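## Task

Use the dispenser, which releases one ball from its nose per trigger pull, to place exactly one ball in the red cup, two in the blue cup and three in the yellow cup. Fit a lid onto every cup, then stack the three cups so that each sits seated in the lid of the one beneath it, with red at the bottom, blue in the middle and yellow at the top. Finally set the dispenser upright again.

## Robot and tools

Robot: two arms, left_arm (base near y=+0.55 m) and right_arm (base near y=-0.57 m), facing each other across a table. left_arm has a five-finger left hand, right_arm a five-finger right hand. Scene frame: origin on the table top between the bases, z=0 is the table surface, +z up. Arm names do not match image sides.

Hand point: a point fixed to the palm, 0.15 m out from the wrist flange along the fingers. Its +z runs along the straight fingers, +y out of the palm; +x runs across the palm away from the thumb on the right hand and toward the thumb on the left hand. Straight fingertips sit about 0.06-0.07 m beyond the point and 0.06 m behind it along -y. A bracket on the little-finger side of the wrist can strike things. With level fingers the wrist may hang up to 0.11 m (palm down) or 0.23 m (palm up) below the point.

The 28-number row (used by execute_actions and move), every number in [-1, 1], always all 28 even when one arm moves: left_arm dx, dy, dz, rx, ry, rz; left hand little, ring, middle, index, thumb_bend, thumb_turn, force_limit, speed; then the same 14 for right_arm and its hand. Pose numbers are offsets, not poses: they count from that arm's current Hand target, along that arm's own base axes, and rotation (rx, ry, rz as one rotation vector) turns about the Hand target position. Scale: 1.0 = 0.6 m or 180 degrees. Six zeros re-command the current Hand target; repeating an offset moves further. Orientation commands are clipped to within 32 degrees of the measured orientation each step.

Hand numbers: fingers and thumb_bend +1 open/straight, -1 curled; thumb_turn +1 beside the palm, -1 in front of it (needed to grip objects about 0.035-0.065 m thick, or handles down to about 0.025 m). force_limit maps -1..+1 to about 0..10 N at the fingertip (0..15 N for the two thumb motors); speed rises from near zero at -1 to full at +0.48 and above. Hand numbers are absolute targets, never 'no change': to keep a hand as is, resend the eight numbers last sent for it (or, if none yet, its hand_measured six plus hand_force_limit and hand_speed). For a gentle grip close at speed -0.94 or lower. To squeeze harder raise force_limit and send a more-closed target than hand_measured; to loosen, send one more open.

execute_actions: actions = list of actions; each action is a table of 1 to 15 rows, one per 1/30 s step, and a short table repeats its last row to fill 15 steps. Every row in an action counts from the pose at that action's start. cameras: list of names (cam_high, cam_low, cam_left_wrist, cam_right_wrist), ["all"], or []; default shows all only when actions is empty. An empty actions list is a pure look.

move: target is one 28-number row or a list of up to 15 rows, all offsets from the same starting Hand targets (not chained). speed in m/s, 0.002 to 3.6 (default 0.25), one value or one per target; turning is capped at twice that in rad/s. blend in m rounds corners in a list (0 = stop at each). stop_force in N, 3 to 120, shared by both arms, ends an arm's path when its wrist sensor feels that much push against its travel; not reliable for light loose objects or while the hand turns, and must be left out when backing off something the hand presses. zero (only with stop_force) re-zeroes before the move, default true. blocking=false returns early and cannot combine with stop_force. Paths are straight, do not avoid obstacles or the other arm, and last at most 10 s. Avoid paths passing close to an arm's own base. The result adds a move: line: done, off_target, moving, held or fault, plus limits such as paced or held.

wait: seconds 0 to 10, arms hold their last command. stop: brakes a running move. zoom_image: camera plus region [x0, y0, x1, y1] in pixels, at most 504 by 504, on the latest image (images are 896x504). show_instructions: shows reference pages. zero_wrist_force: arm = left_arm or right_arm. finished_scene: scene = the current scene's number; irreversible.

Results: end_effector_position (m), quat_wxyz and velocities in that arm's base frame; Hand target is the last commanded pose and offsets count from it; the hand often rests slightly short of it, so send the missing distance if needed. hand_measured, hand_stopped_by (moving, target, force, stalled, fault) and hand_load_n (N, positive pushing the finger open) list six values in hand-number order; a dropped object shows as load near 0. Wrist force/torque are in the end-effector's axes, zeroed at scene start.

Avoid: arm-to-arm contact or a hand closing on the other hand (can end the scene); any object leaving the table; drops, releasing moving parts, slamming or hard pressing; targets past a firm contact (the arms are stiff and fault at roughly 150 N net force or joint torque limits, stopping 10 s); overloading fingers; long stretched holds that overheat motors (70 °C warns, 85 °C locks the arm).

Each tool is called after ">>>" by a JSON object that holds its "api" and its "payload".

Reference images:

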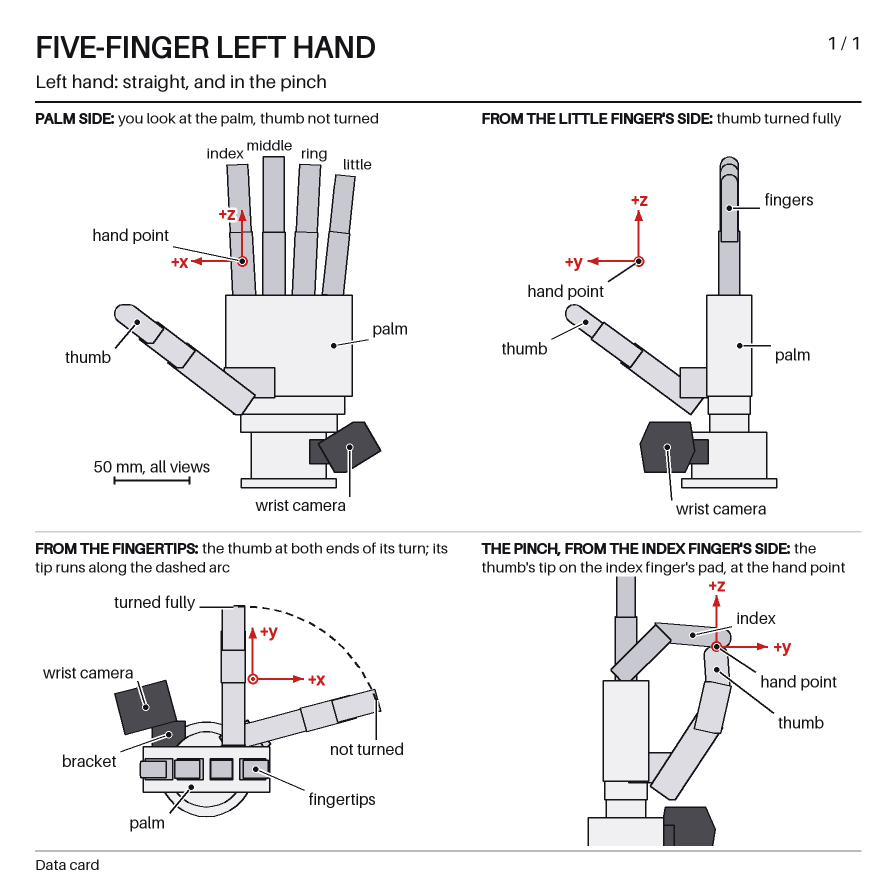

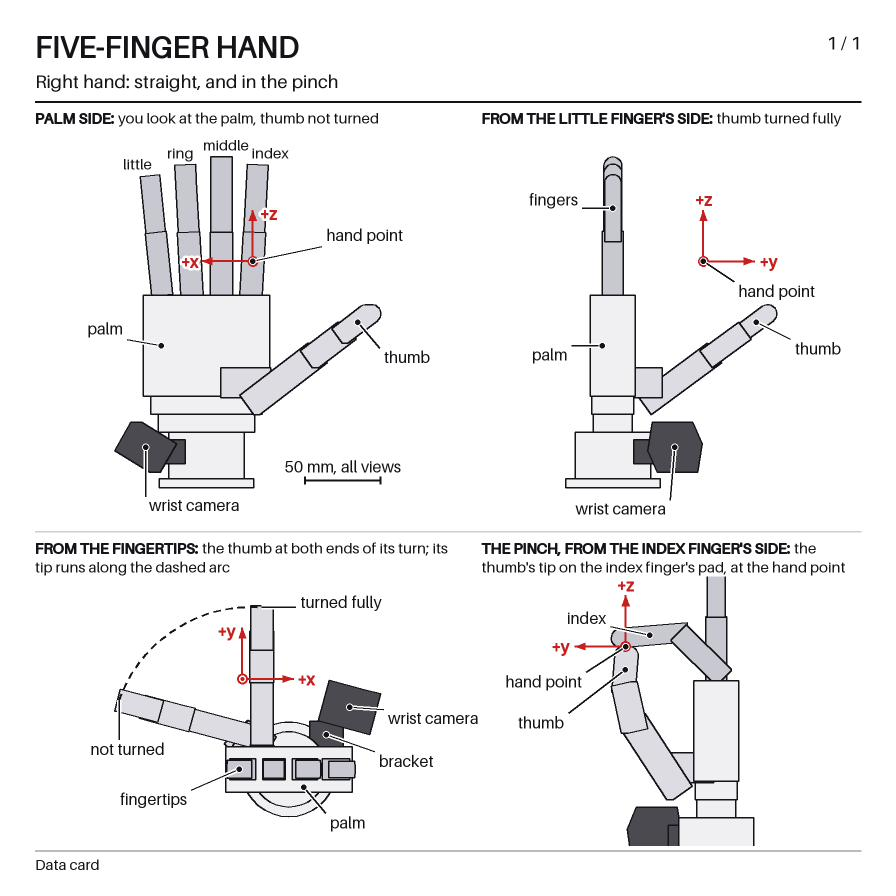

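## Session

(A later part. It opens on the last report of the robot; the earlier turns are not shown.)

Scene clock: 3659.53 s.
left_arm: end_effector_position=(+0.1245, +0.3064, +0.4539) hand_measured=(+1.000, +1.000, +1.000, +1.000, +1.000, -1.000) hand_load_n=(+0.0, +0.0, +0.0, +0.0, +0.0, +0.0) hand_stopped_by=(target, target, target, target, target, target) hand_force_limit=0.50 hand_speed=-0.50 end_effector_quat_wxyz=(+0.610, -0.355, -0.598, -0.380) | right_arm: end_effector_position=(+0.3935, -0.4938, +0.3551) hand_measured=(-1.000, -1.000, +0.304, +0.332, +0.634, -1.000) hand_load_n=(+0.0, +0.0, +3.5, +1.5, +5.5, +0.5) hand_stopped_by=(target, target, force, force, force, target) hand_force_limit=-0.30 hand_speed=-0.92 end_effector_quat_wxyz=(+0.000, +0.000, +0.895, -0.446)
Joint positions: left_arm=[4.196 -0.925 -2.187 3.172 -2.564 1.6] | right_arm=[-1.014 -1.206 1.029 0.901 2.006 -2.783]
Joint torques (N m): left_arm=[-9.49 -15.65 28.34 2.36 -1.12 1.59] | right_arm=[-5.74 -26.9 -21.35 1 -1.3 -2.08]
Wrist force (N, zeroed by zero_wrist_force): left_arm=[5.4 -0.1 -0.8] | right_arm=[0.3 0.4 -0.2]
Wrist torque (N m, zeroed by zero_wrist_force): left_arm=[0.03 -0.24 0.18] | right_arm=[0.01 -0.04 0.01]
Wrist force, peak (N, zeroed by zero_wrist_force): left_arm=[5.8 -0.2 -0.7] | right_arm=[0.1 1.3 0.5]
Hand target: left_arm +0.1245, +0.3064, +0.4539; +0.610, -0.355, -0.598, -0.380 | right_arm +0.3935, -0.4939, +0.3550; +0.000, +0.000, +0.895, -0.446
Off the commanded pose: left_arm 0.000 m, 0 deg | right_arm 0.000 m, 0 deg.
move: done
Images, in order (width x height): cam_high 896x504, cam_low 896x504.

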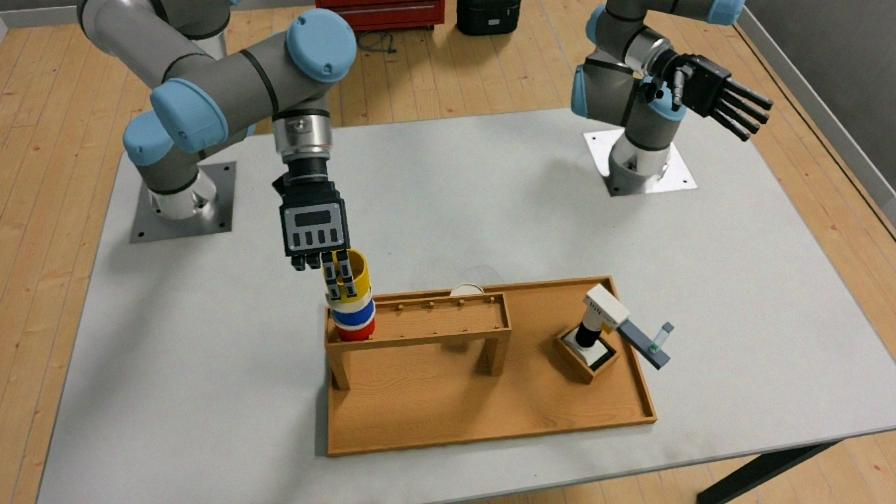

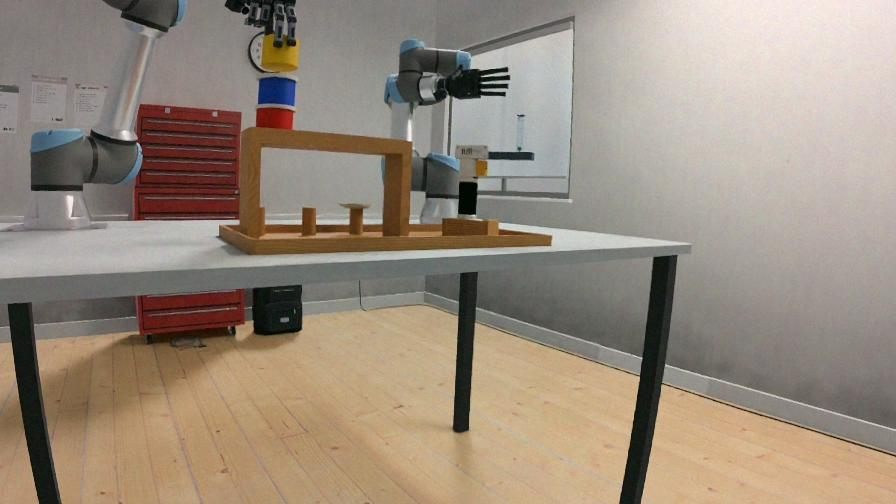

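>>> {"api": "move", "payload": {"target": [[0,0,0,0,0,0,1,1,1,1,1,-1,0.5,-0.5,-0.0025,0.00167,-0.02,0,0,0,-1,-1,0.1,0.1,0.4,-1,-0.3,-0.92]], "speed": 0.02, "cameras": ["cam_low", "cam_high"]}}

>>> {"api": "zoom_image", "payload": {"camera": "cam_low", "region": [250, 50, 306, 94]}}

>>> {"api": "zoom_image", "payload": {"camera": "cam_high", "region": [315, 250, 385, 320]}}

Scene clock: 3720.17 s.
left_arm: end_effector_position=(+0.1245, +0.3064, +0.4539) hand_measured=(+1.000, +1.000, +1.000, +1.000, +1.000, -1.000) hand_load_n=(+0.0, +0.0, +0.0, +0.0, +0.0, -0.5) hand_stopped_by=(target, target, target, target, target, target) hand_force_limit=0.50 hand_speed=-0.50 end_effector_quat_wxyz=(+0.610, -0.355, -0.598, -0.380) | right_arm: end_effector_position=(+0.3920, -0.4929, +0.3430) hand_measured=(-1.000, -1.000, +0.304, +0.332, +0.634, -1.000) hand_load_n=(+0.0, +0.0, +3.5, +1.5, +5.5, +0.0) hand_stopped_by=(target, target, force, force, force, target) hand_force_limit=-0.30 hand_speed=-0.92 end_effector_quat_wxyz=(+0.000, +0.000, +0.895, -0.446)
Joint positions: left_arm=[4.196 -0.925 -2.187 3.172 -2.564 1.6] | right_arm=[-1.016 -1.216 1.075 0.866 2.005 -2.784]
Joint torques (N m): left_arm=[-9.89 -15.73 27.9 2.4 -1.29 1.6] | right_arm=[-6.4 -33.21 -26.76 1.92 -0.96 -1.67]
Wrist force (N, zeroed by zero_wrist_force): left_arm=[5.5 -0.1 -0.9] | right_arm=[0.1 0.5 0.0]
Wrist torque (N m, zeroed by zero_wrist_force): left_arm=[0.04 -0.25 0.18] | right_arm=[0.04 -0.03 0.06]
Wrist force, peak (N, zeroed by zero_wrist_force): left_arm=[5.8 0.0 -0.9] | right_arm=[0.0 1.0 0.2]
Hand target: left_arm +0.1245, +0.3064, +0.4539; +0.610, -0.355, -0.598, -0.380 | right_arm +0.3920, -0.4929, +0.3430; +0.000, +0.000, +0.895, -0.446
Off the commanded pose: left_arm 0.000 m, 0 deg | right_arm 0.000 m, 0 deg.
move: done
Images, in order (width x height): cam_high 896x504, cam_low 896x504.

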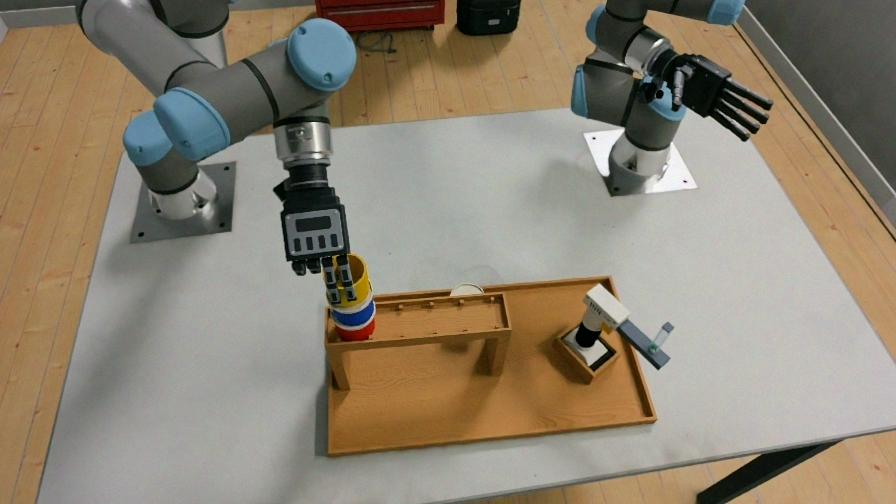

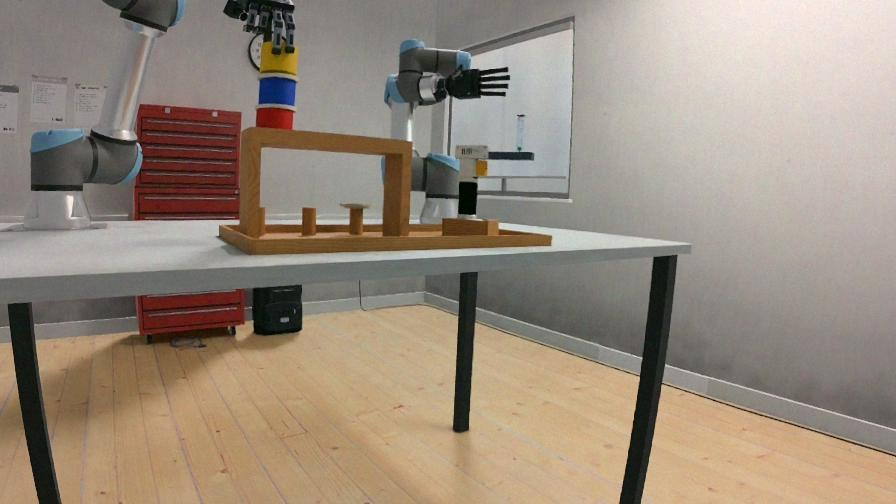

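Scaled by 9.000 from the camera's 896x504 image, which has a finer 1280x720 frame.

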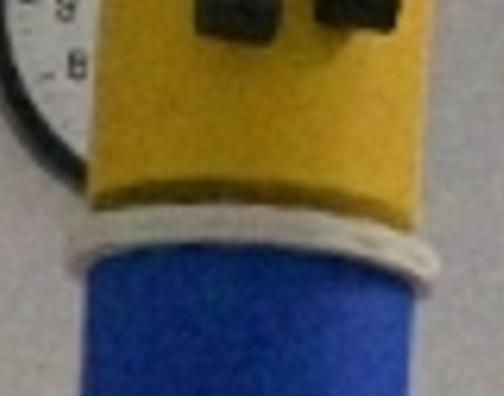

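Scaled by 7.200 from the camera's 896x504 image, which has a finer 1280x720 frame.

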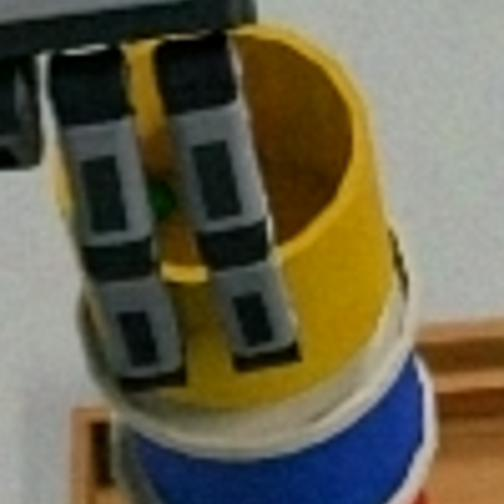

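>>> {"api": "move", "payload": {"target": [[0,0,0,0,0,0,1,1,1,1,1,-1,0.5,-0.5,0,0,-0.025,0,0,0,-1,-1,0.1,0.1,0.4,-1,-0.3,-0.92]], "speed": 0.008, "stop_force": 3, "cameras": ["cam_low", "cam_high"]}}

>>> {"api": "zoom_image", "payload": {"camera": "cam_low", "region": [250, 50, 306, 94]}}

>>> {"api": "zoom_image", "payload": {"camera": "cam_high", "region": [315, 250, 385, 320]}}

Scene clock: 3731.50 s.
left_arm: end_effector_position=(+0.1245, +0.3064, +0.4539) hand_measured=(+1.000, +1.000, +1.000, +1.000, +1.000, -1.000) hand_load_n=(+0.0, +0.0, +0.0, +0.0, +0.0, -0.5) hand_stopped_by=(target, target, target, target, target, target) hand_force_limit=0.50 hand_speed=-0.50 end_effector_quat_wxyz=(+0.610, -0.355, -0.598, -0.380) | right_arm: end_effector_position=(+0.3920, -0.4929, +0.3333) hand_measured=(-1.000, -1.000, +0.304, +0.332, +0.634, -1.000) hand_load_n=(+0.0, +0.0, +3.0, +1.5, +5.5, +0.0) hand_stopped_by=(target, target, force, force, force, target) hand_force_limit=-0.30 hand_speed=-0.92 end_effector_quat_wxyz=(+0.000, +0.000, +0.895, -0.446)
Joint positions: left_arm=[4.196 -0.925 -2.187 3.172 -2.564 1.6] | right_arm=[-1.016 -1.219 1.104 0.84 2.005 -2.784]
Joint torques (N m): left_arm=[-10.36 -15.67 27.77 2.37 -1.35 1.66] | right_arm=[8.58 -27.12 -26.42 0.64 1.51 1.51]
Wrist force (N, zeroed by zero_wrist_force): left_arm=[5.4 0.0 -0.8] | right_arm=[0.1 0.7 0.2]
Wrist torque (N m, zeroed by zero_wrist_force): left_arm=[0.05 -0.23 0.17] | right_arm=[0.07 -0.02 0.06]
Wrist force, peak (N, zeroed by zero_wrist_force): left_arm=[5.8 -0.1 -0.8] | right_arm=[-0.2 -2.8 -1.4]
Hand target: left_arm +0.1245, +0.3064, +0.4539; +0.610, -0.355, -0.598, -0.380 | right_arm +0.3920, -0.4929, +0.3333; +0.000, +0.000, +0.895, -0.446 (not the last commanded pose)
Off the commanded pose: left_arm 0.000 m, 0 deg | right_arm 0.005 m, 0 deg.
move: contact (right_arm)
Images, in order (width x height): cam_high 896x504, cam_low 896x504.

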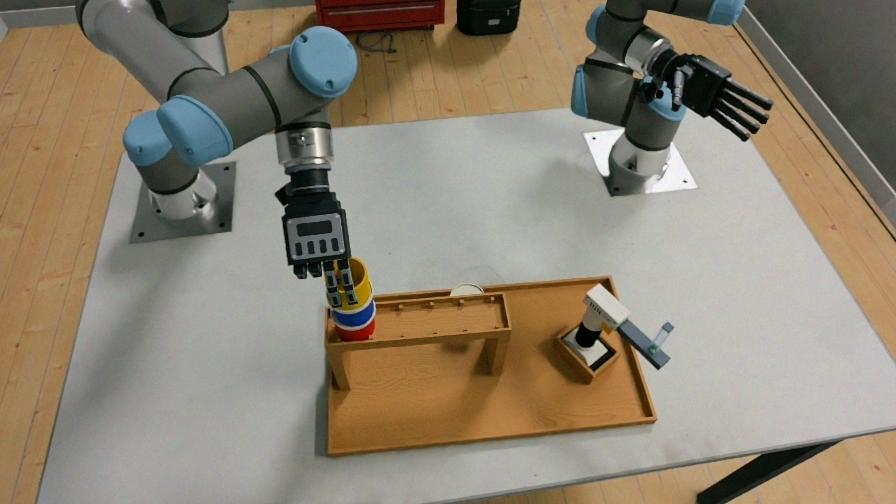

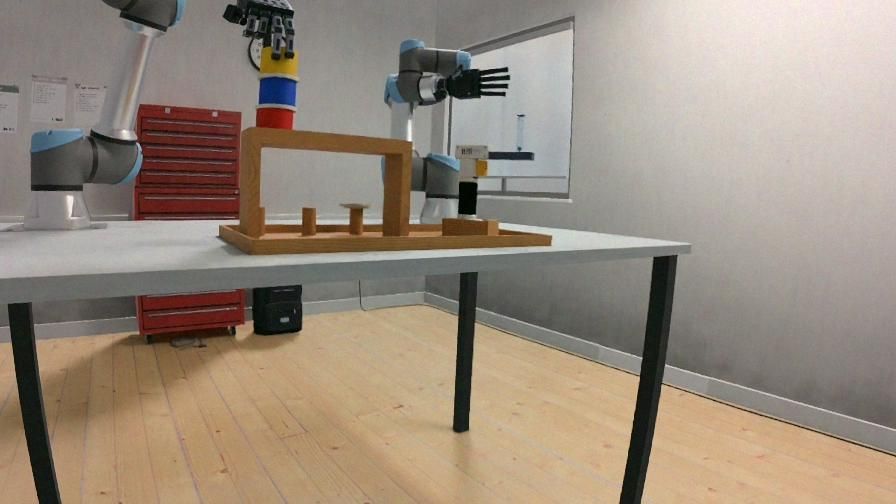

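Scaled by 9.000 from the camera's 896x504 image, which has a finer 1280x720 frame.

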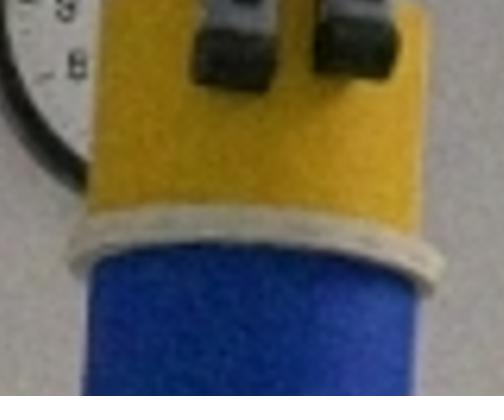

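Scaled by 7.200 from the camera's 896x504 image, which has a finer 1280x720 frame.

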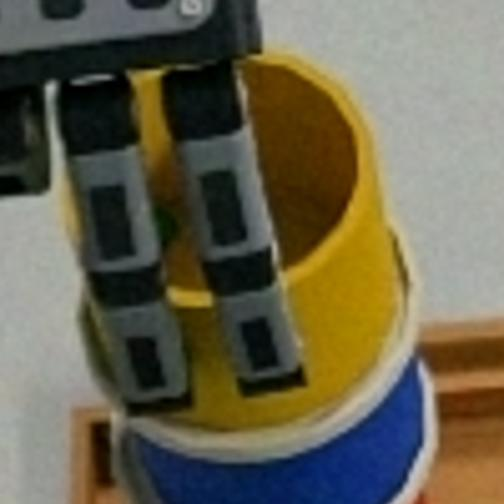

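>>> {"api": "move", "payload": {"target": [[0,0,0,0,0,0,1,1,1,1,1,-1,0.5,-0.5,0,0,-0.0067,0,0,0,-1,-1,0.1,0.1,0.4,-1,-0.3,-0.92]], "speed": 0.008, "stop_force": 6, "cameras": ["cam_low", "cam_high"]}}

>>> {"api": "zoom_image", "payload": {"camera": "cam_low", "region": [240, 50, 310, 140]}}

>>> {"api": "zoom_image", "payload": {"camera": "cam_high", "region": [315, 250, 385, 320]}}

Scene clock: 3742.20 s.
left_arm: end_effector_position=(+0.1245, +0.3064, +0.4539) hand_measured=(+1.000, +1.000, +1.000, +1.000, +1.000, -1.000) hand_load_n=(+0.0, +0.0, +0.0, +0.0, +0.0, +0.0) hand_stopped_by=(target, target, target, target, target, target) hand_force_limit=0.50 hand_speed=-0.50 end_effector_quat_wxyz=(+0.610, -0.355, -0.598, -0.380) | right_arm: end_effector_position=(+0.3920, -0.4929, +0.3293) hand_measured=(-1.000, -1.000, +0.304, +0.332, +0.634, -1.000) hand_load_n=(+0.0, +0.0, +2.0, +2.0, +4.5, +0.0) hand_stopped_by=(target, target, force, force, force, target) hand_force_limit=-0.30 hand_speed=-0.92 end_effector_quat_wxyz=(+0.000, +0.000, +0.895, -0.446)
Joint positions: left_arm=[4.196 -0.925 -2.187 3.172 -2.564 1.6] | right_arm=[-1.016 -1.22 1.116 0.829 2.005 -2.784]
Joint torques (N m): left_arm=[-10.4 -15.28 29.08 2.41 -1.29 1.6] | right_arm=[8.01 -38.58 -27.15 2.03 -0.67 0.32]
Wrist force (N, zeroed by zero_wrist_force): left_arm=[5.7 -0.1 -0.8] | right_arm=[0.0 -0.8 -0.6]
Wrist torque (N m, zeroed by zero_wrist_force): left_arm=[0.04 -0.27 0.19] | right_arm=[0.04 -0.02 0.03]
Wrist force, peak (N, zeroed by zero_wrist_force): left_arm=[5.8 0.2 -0.8] | right_arm=[-0.1 -3.4 -1.6]
Hand target: left_arm +0.1245, +0.3064, +0.4539; +0.610, -0.355, -0.598, -0.380 | right_arm +0.3920, -0.4929, +0.3293; +0.000, +0.000, +0.895, -0.446
Off the commanded pose: left_arm 0.000 m, 0 deg | right_arm 0.000 m, 0 deg.
move: done
Images, in order (width x height): cam_high 896x504, cam_low 896x504.

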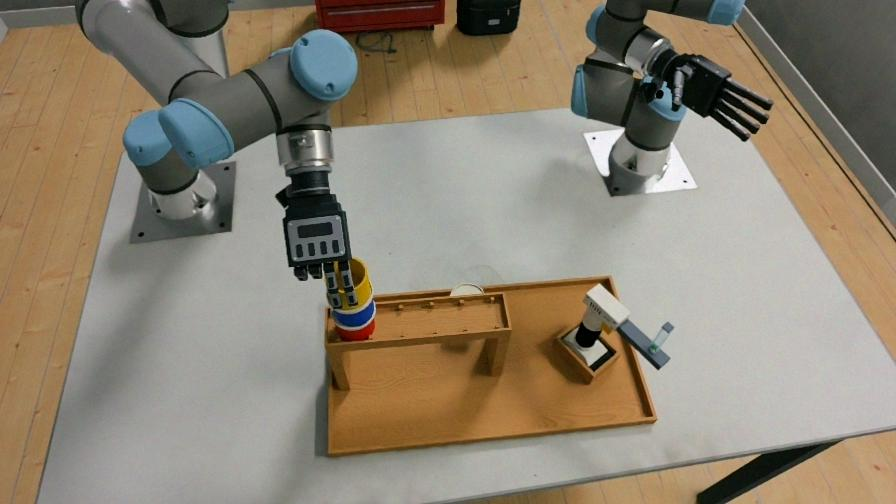

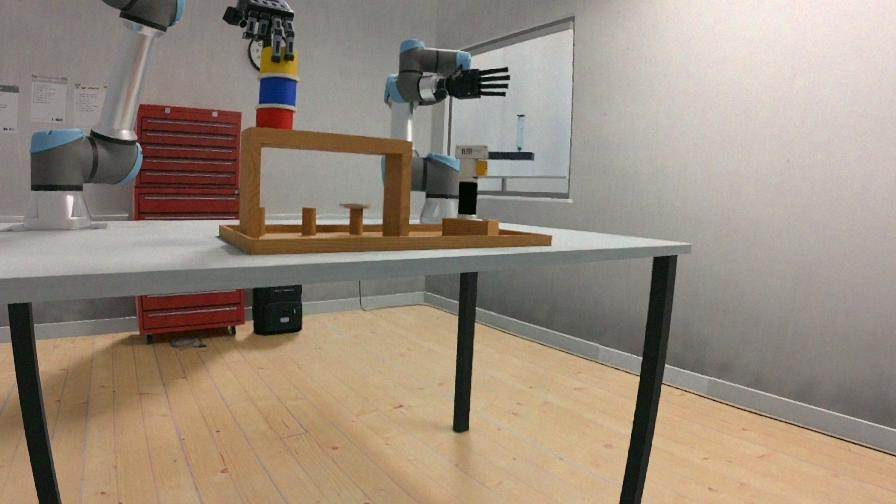

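Scaled by 5.600 from the camera's 896x504 image, which has a finer 1280x720 frame.

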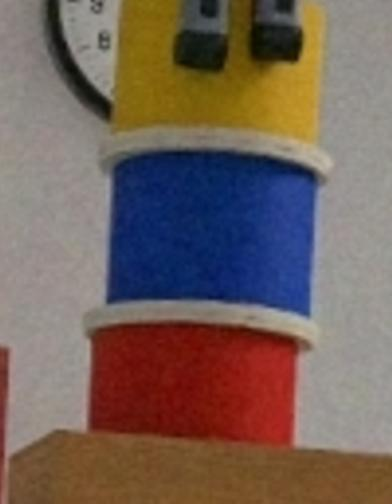

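Scaled by 7.200 from the camera's 896x504 image, which has a finer 1280x720 frame.

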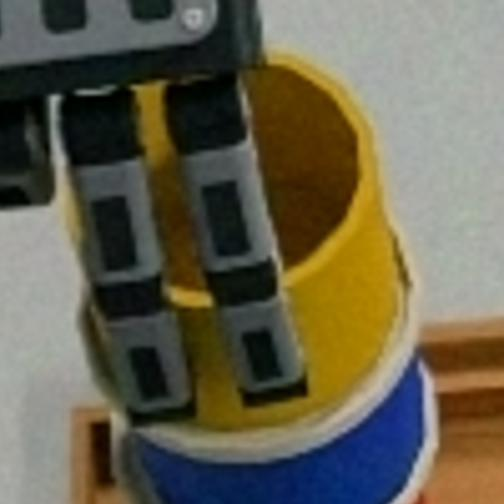

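>>> {"api": "zoom_image", "payload": {"camera": "cam_low", "region": [245, 20, 315, 140]}}

>>> {"api": "zoom_image", "payload": {"camera": "cam_high", "region": [310, 240, 400, 350]}}

Scaled by 4.200 from the camera's 896x504 image, which has a finer 1280x720 frame.

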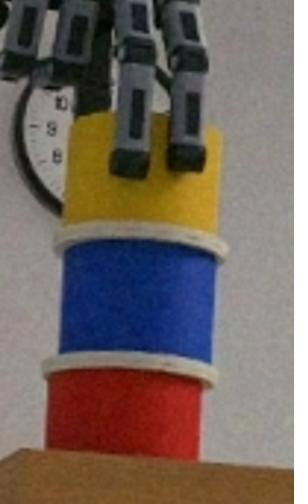

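Scaled by 4.582 from the camera's 896x504 image, which has a finer 1280x720 frame.

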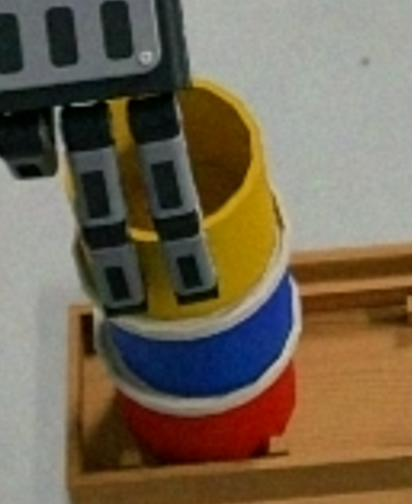

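>>> {"api": "move", "payload": {"target": [[0,0,0,0,0,0,1,1,1,1,1,-1,0.5,-0.5,0,0,0,0,0,0,-1,-1,0.45,0.45,0.72,-1,-0.3,-0.92]], "speed": 0.05}}

>>> {"api": "move", "payload": {"target": [[0,0,0,0,0,0,1,1,1,1,1,-1,0.5,-0.5,0,0,0,0,0,0,-1,-1,0.6,0.6,1,-1,-0.3,-0.8]], "speed": 0.05, "cameras": ["cam_low", "cam_high"]}}

>>> {"api": "zoom_image", "payload": {"camera": "cam_low", "region": [245, 20, 315, 140]}}

Scene clock: 3765.13 s.
left_arm: end_effector_position=(+0.1245, +0.3064, +0.4539) hand_measured=(+1.000, +1.000, +1.000, +1.000, +1.000, -1.000) hand_load_n=(+0.0, +0.0, +0.5, +0.0, +0.0, -0.5) hand_stopped_by=(target, target, target, target, target, target) hand_force_limit=0.50 hand_speed=-0.50 end_effector_quat_wxyz=(+0.610, -0.355, -0.598, -0.380) | right_arm: end_effector_position=(+0.3920, -0.4929, +0.3293) hand_measured=(-1.000, -1.000, +0.450, +0.450, +0.720, -1.000) hand_load_n=(+0.0, +0.0, +0.0, +0.0, +0.0, +0.0) hand_stopped_by=(target, target, target, target, target, target) hand_force_limit=-0.30 hand_speed=-0.92 end_effector_quat_wxyz=(+0.000, +0.000, +0.895, -0.446)
Joint positions: left_arm=[4.196 -0.925 -2.187 3.172 -2.564 1.6] | right_arm=[-1.016 -1.22 1.116 0.829 2.005 -2.784]
Joint torques (N m): left_arm=[-9.7 -15.43 28.24 2.31 -1.26 1.53] | right_arm=[-6.77 -30.33 -18.93 -0.45 -0.83 -1.66]
Wrist force (N, zeroed by zero_wrist_force): left_arm=[5.5 0.2 -0.9] | right_arm=[-0.1 0.3 -0.2]
Wrist torque (N m, zeroed by zero_wrist_force): left_arm=[0.09 -0.25 0.17] | right_arm=[0.08 0.00 0.03]
Wrist force, peak (N, zeroed by zero_wrist_force): left_arm=[5.9 0.1 -1.0] | right_arm=[-0.4 -1.5 -0.7]
Hand target: left_arm +0.1245, +0.3064, +0.4539; +0.610, -0.355, -0.598, -0.380 | right_arm +0.3920, -0.4929, +0.3293; +0.000, +0.000, +0.895, -0.446
Off the commanded pose: left_arm 0.000 m, 0 deg | right_arm 0.000 m, 0 deg.
move: done

Scene clock: 3766.37 s.
left_arm: end_effector_position=(+0.1245, +0.3064, +0.4539) hand_measured=(+1.000, +1.000, +1.000, +1.000, +1.000, -1.000) hand_load_n=(+0.0, +0.0, +0.0, +0.0, +0.0, +0.0) hand_stopped_by=(target, target, target, target, target, target) hand_force_limit=0.50 hand_speed=-0.50 end_effector_quat_wxyz=(+0.610, -0.355, -0.598, -0.380) | right_arm: end_effector_position=(+0.3920, -0.4929, +0.3293) hand_measured=(-1.000, -1.000, +0.600, +0.600, +1.000, -1.000) hand_load_n=(+0.0, +0.0, +0.0, -0.5, +0.0, +0.0) hand_stopped_by=(target, target, target, target, target, target) hand_force_limit=-0.30 hand_speed=-0.80 end_effector_quat_wxyz=(+0.000, +0.000, +0.895, -0.446)
Joint positions: left_arm=[4.196 -0.925 -2.187 3.172 -2.564 1.6] | right_arm=[-1.016 -1.22 1.116 0.829 2.005 -2.784]
Joint torques (N m): left_arm=[-9.9 -15.77 28.43 2.44 -1.21 1.45] | right_arm=[-7.04 -29.94 -17.36 -0.22 -1.19 -1.95]
Wrist force (N, zeroed by zero_wrist_force): left_arm=[5.5 0.1 -0.7] | right_arm=[0.0 0.2 -0.3]
Wrist torque (N m, zeroed by zero_wrist_force): left_arm=[0.05 -0.25 0.18] | right_arm=[0.06 -0.01 0.03]
Wrist force, peak (N, zeroed by zero_wrist_force): left_arm=[5.7 0.1 -0.8] | right_arm=[0.0 0.5 -0.3]
Hand target: left_arm +0.1245, +0.3064, +0.4539; +0.610, -0.355, -0.598, -0.380 | right_arm +0.3920, -0.4929, +0.3293; +0.000, +0.000, +0.895, -0.446
Off the commanded pose: left_arm 0.000 m, 0 deg | right_arm 0.000 m, 0 deg.
move: done
Images, in order (width x height): cam_high 896x504, cam_low 896x504.

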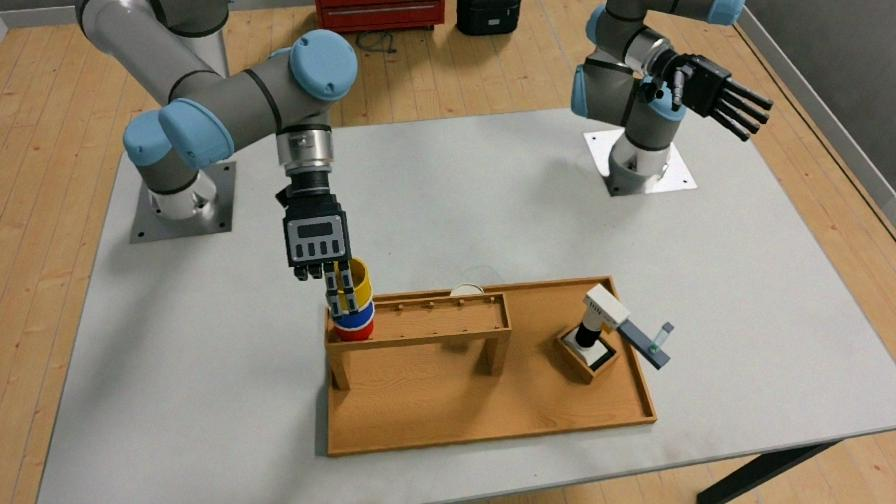

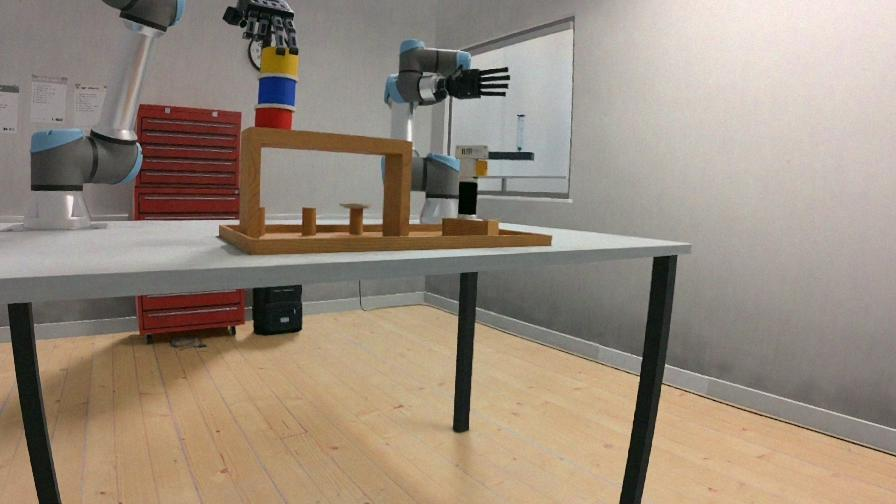

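Scaled by 4.200 from the camera's 896x504 image, which has a finer 1280x720 frame.

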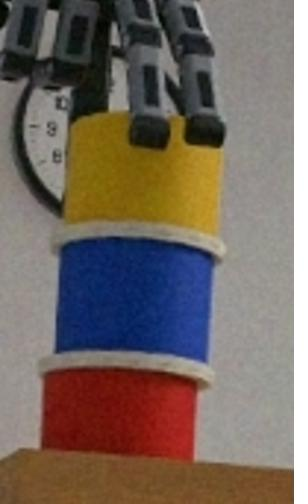

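>>> {"api": "move", "payload": {"target": [[0,0,0,0,0,0,1,1,1,1,1,-1,0.5,-0.5,0,0,0.1667,0,0,0,-1,-1,0.6,0.6,1,-1,-0.3,-0.8],[0,0,0,0,0,0,1,1,1,1,1,-1,0.5,-0.5,0,0.2667,0.1667,0,0,0,-1,-1,0.6,0.6,1,-1,-0.3,-0.8]], "speed": [0.06,0.15], "blend": [0.01,0], "cameras": ["cam_low", "cam_high"]}}

>>> {"api": "zoom_image", "payload": {"camera": "cam_low", "region": [245, 20, 315, 140]}}

>>> {"api": "zoom_image", "payload": {"camera": "cam_high", "region": [315, 240, 385, 310]}}

>>> {"api": "zoom_image", "payload": {"camera": "cam_high", "region": [430, 270, 510, 310]}}

Scene clock: 3779.53 s.
left_arm: end_effector_position=(+0.1245, +0.3064, +0.4539) hand_measured=(+1.000, +1.000, +1.000, +1.000, +1.000, -1.000) hand_load_n=(+0.0, +0.0, +0.0, +0.0, +0.0, -0.5) hand_stopped_by=(target, target, target, target, target, target) hand_force_limit=0.50 hand_speed=-0.50 end_effector_quat_wxyz=(+0.610, -0.355, -0.598, -0.380) | right_arm: end_effector_position=(+0.3920, -0.3329, +0.4293) hand_measured=(-1.000, -1.000, +0.600, +0.600, +1.000, -1.000) hand_load_n=(+0.0, +0.0, +0.0, +0.0, +0.0, +0.0) hand_stopped_by=(target, target, target, target, target, target) hand_force_limit=-0.30 hand_speed=-0.80 end_effector_quat_wxyz=(+0.000, +0.000, +0.895, -0.446)
Joint positions: left_arm=[4.196 -0.925 -2.187 3.172 -2.564 1.6] | right_arm=[-0.779 -1.397 1.1 1.117 2.175 -2.594]
Joint torques (N m): left_arm=[-9.57 -16.27 28.29 2.41 -1.16 1.55] | right_arm=[0.87 -23.35 -22.07 -0.64 -0.16 -0.89]
Wrist force (N, zeroed by zero_wrist_force): left_arm=[5.6 0.1 -0.7] | right_arm=[0.0 0.9 -0.2]
Wrist torque (N m, zeroed by zero_wrist_force): left_arm=[0.06 -0.27 0.19] | right_arm=[0.13 -0.06 0.06]
Wrist force, peak (N, zeroed by zero_wrist_force): left_arm=[5.7 0.0 -1.0] | right_arm=[-0.1 1.8 -1.3]
Hand target: left_arm +0.1245, +0.3064, +0.4539; +0.610, -0.355, -0.598, -0.380 | right_arm +0.3920, -0.3329, +0.4293; +0.000, +0.000, +0.895, -0.446
Off the commanded pose: left_arm 0.000 m, 0 deg | right_arm 0.000 m, 0 deg.
move: done
Images, in order (width x height): cam_high 896x504, cam_low 896x504.

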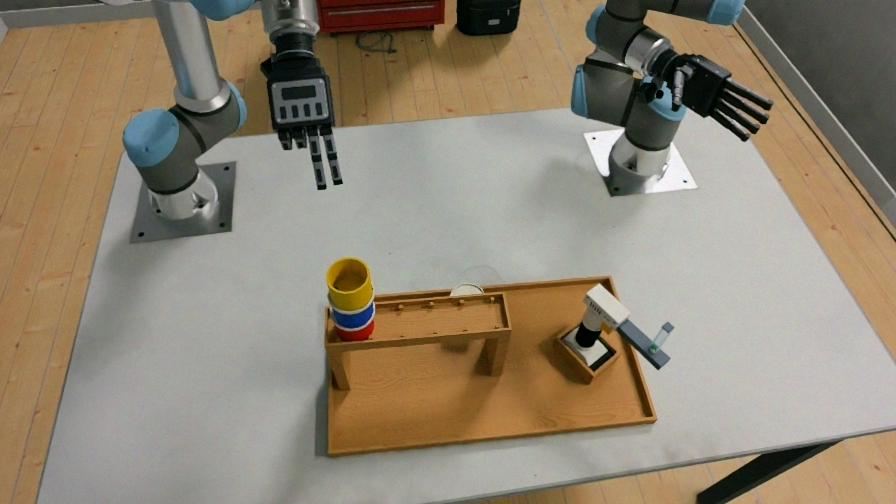

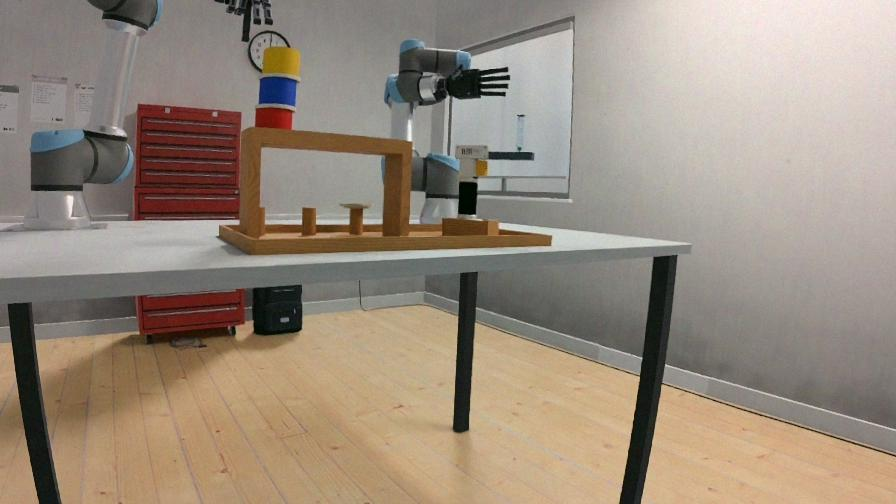

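Scaled by 4.200 from the camera's 896x504 image, which has a finer 1280x720 frame.

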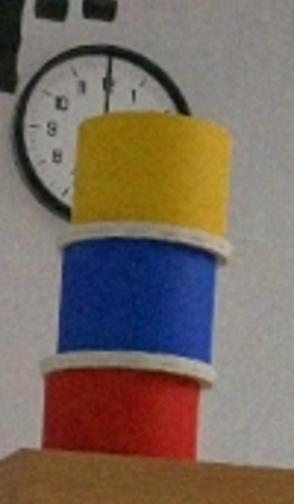

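Scaled by 7.200 from the camera's 896x504 image, which has a finer 1280x720 frame.

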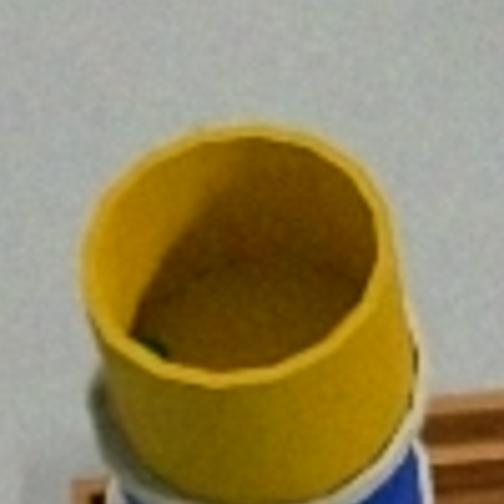

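Scaled by 6.300 from the camera's 896x504 image, which has a finer 1280x720 frame.

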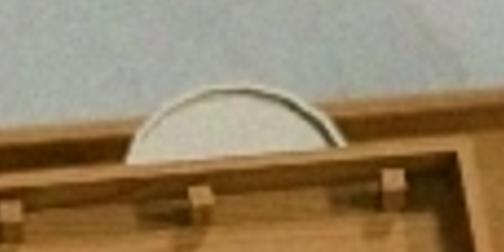

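>>> {"api": "zoom_image", "payload": {"camera": "cam_low", "region": [250, 44, 306, 88]}}

>>> {"api": "zoom_image", "payload": {"camera": "cam_low", "region": [250, 88, 306, 132]}}

>>> {"api": "zoom_image", "payload": {"camera": "cam_high", "region": [315, 280, 385, 350]}}

Scaled by 9.000 from the camera's 896x504 image, which has a finer 1280x720 frame.

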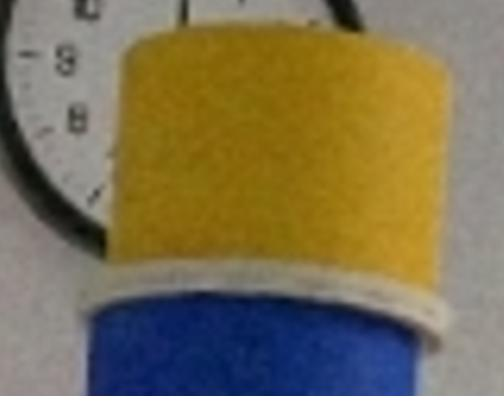

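Scaled by 9.000 from the camera's 896x504 image, which has a finer 1280x720 frame.

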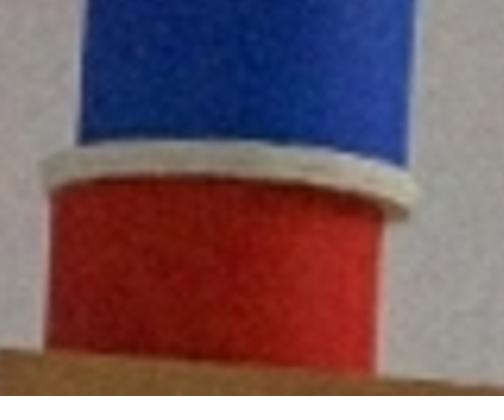

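Scaled by 7.200 from the camera's 896x504 image, which has a finer 1280x720 frame.

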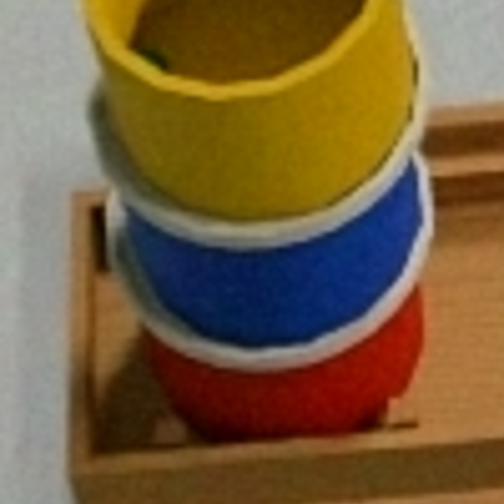

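>>> {"api": "move", "payload": {"target": [[0,0,0,0,0,0,1,1,1,1,1,-1,0.5,-0.5,0.3723,-0.1115,-0.3822,0,0,0,-1,-1,0.6,0.6,0.85,-1,-0.3,-0.8],[0,0,0,0,0,0,1,1,1,1,1,-1,0.5,-0.5,0.3723,-0.1115,-0.5238,0,0,0,-1,-1,0.6,0.6,0.85,-1,-0.3,-0.8]], "speed": [0.2,0.06], "blend": [0.01,0], "cameras": ["cam_low", "cam_high", "cam_right_wrist"]}}

Scene clock: 3861.93 s.
left_arm: end_effector_position=(+0.1245, +0.3064, +0.4539) hand_measured=(+1.000, +1.000, +1.000, +1.000, +1.000, -1.000) hand_load_n=(+0.0, +0.0, +0.0, +0.0, +0.0, -0.5) hand_stopped_by=(target, target, target, target, target, target) hand_force_limit=0.50 hand_speed=-0.50 end_effector_quat_wxyz=(+0.610, -0.355, -0.598, -0.380) | right_arm: end_effector_position=(+0.6153, -0.3997, +0.1148) hand_measured=(-1.000, -1.000, +0.600, +0.600, +0.850, -1.000) hand_load_n=(+0.0, +0.0, +0.0, +0.0, +0.0, +0.0) hand_stopped_by=(target, target, target, target, target, target) hand_force_limit=-0.30 hand_speed=-0.80 end_effector_quat_wxyz=(+0.000, +0.000, +0.895, -0.446) end_effector_velocity=(+0.000, +0.000, +0.003) end_effector_angular_velocity=(-0.001, +0.000, +0.001)
Joint positions: left_arm=[4.196 -0.925 -2.187 3.172 -2.564 1.6] | right_arm=[-0.597 -0.748 0.949 0.728 2.292 -2.417]
Joint velocities: left_arm=[within noise] | right_arm=[0 -0.002 -0.004 0.005 0 -0.001]
Joint torques (N m): left_arm=[-10.41 -15.98 27.72 2.28 -1.31 1.57] | right_arm=[-7.96 -59.82 -26.55 2.76 -0.68 -1.83]
Wrist force (N, zeroed by zero_wrist_force): left_arm=[5.3 0.1 -0.7] | right_arm=[0.1 0.5 -0.9]
Wrist torque (N m, zeroed by zero_wrist_force): left_arm=[0.05 -0.22 0.17] | right_arm=[0.14 -0.01 -0.05]
Wrist force, peak (N, zeroed by zero_wrist_force): left_arm=[5.9 -0.1 -0.6] | right_arm=[1.2 0.0 -1.4]
Hand target: left_arm +0.1245, +0.3064, +0.4539; +0.610, -0.355, -0.598, -0.380 | right_arm +0.6154, -0.3998, +0.1150; +0.000, +0.000, +0.895, -0.446
Off the commanded pose: left_arm 0.000 m, 0 deg | right_arm 0.000 m, 0 deg.
move: done
Images, in order (width x height): cam_high 896x504, cam_low 896x504, cam_right_wrist 896x504.

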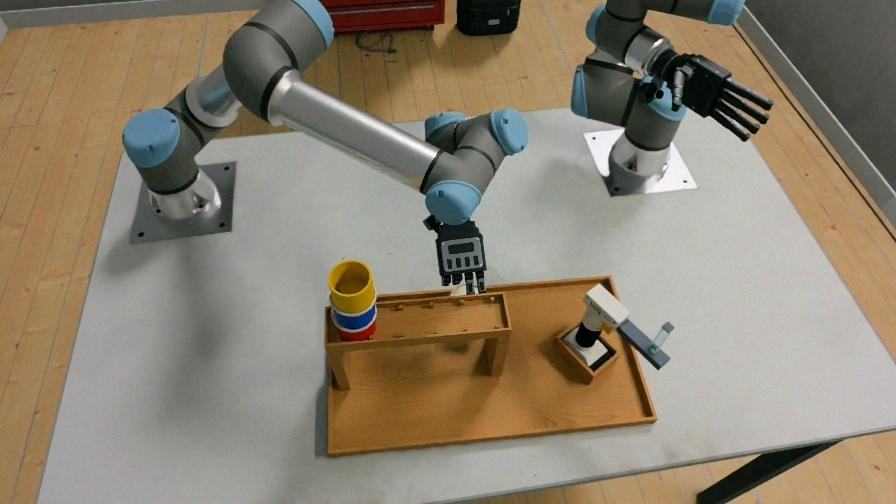

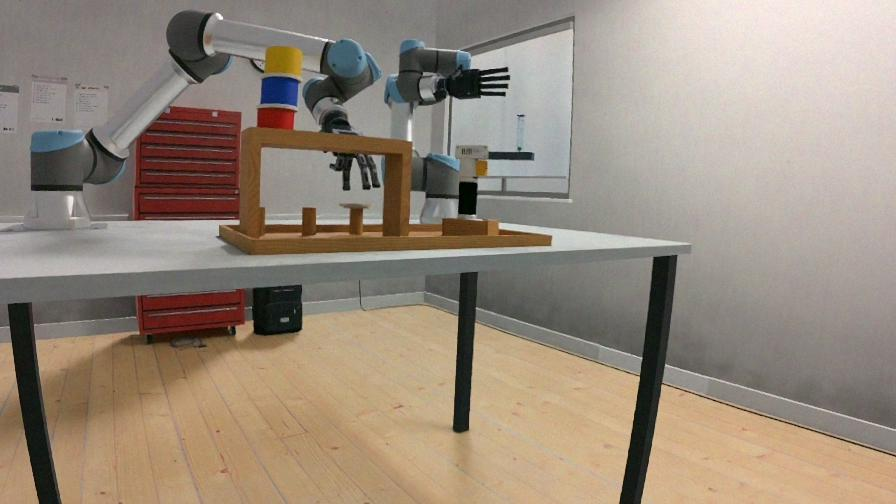

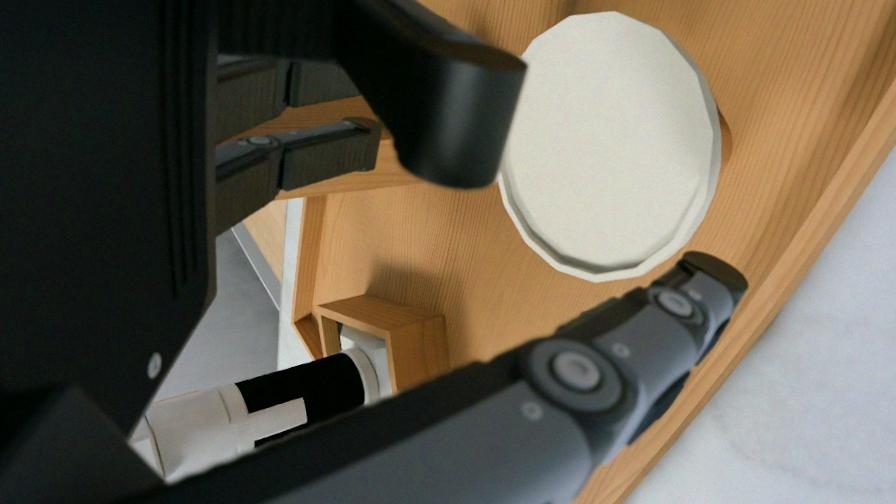

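>>> {"api": "zoom_image", "payload": {"camera": "cam_low", "region": [325, 140, 395, 240]}}

Scaled by 5.040 from the camera's 896x504 image, which has a finer 1280x720 frame.

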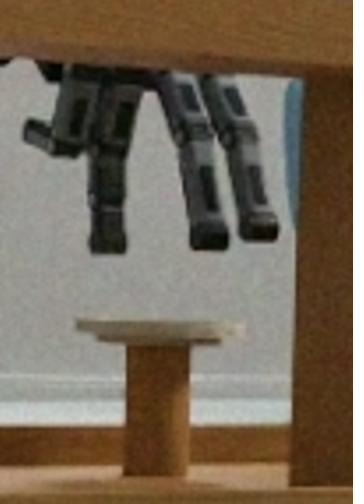

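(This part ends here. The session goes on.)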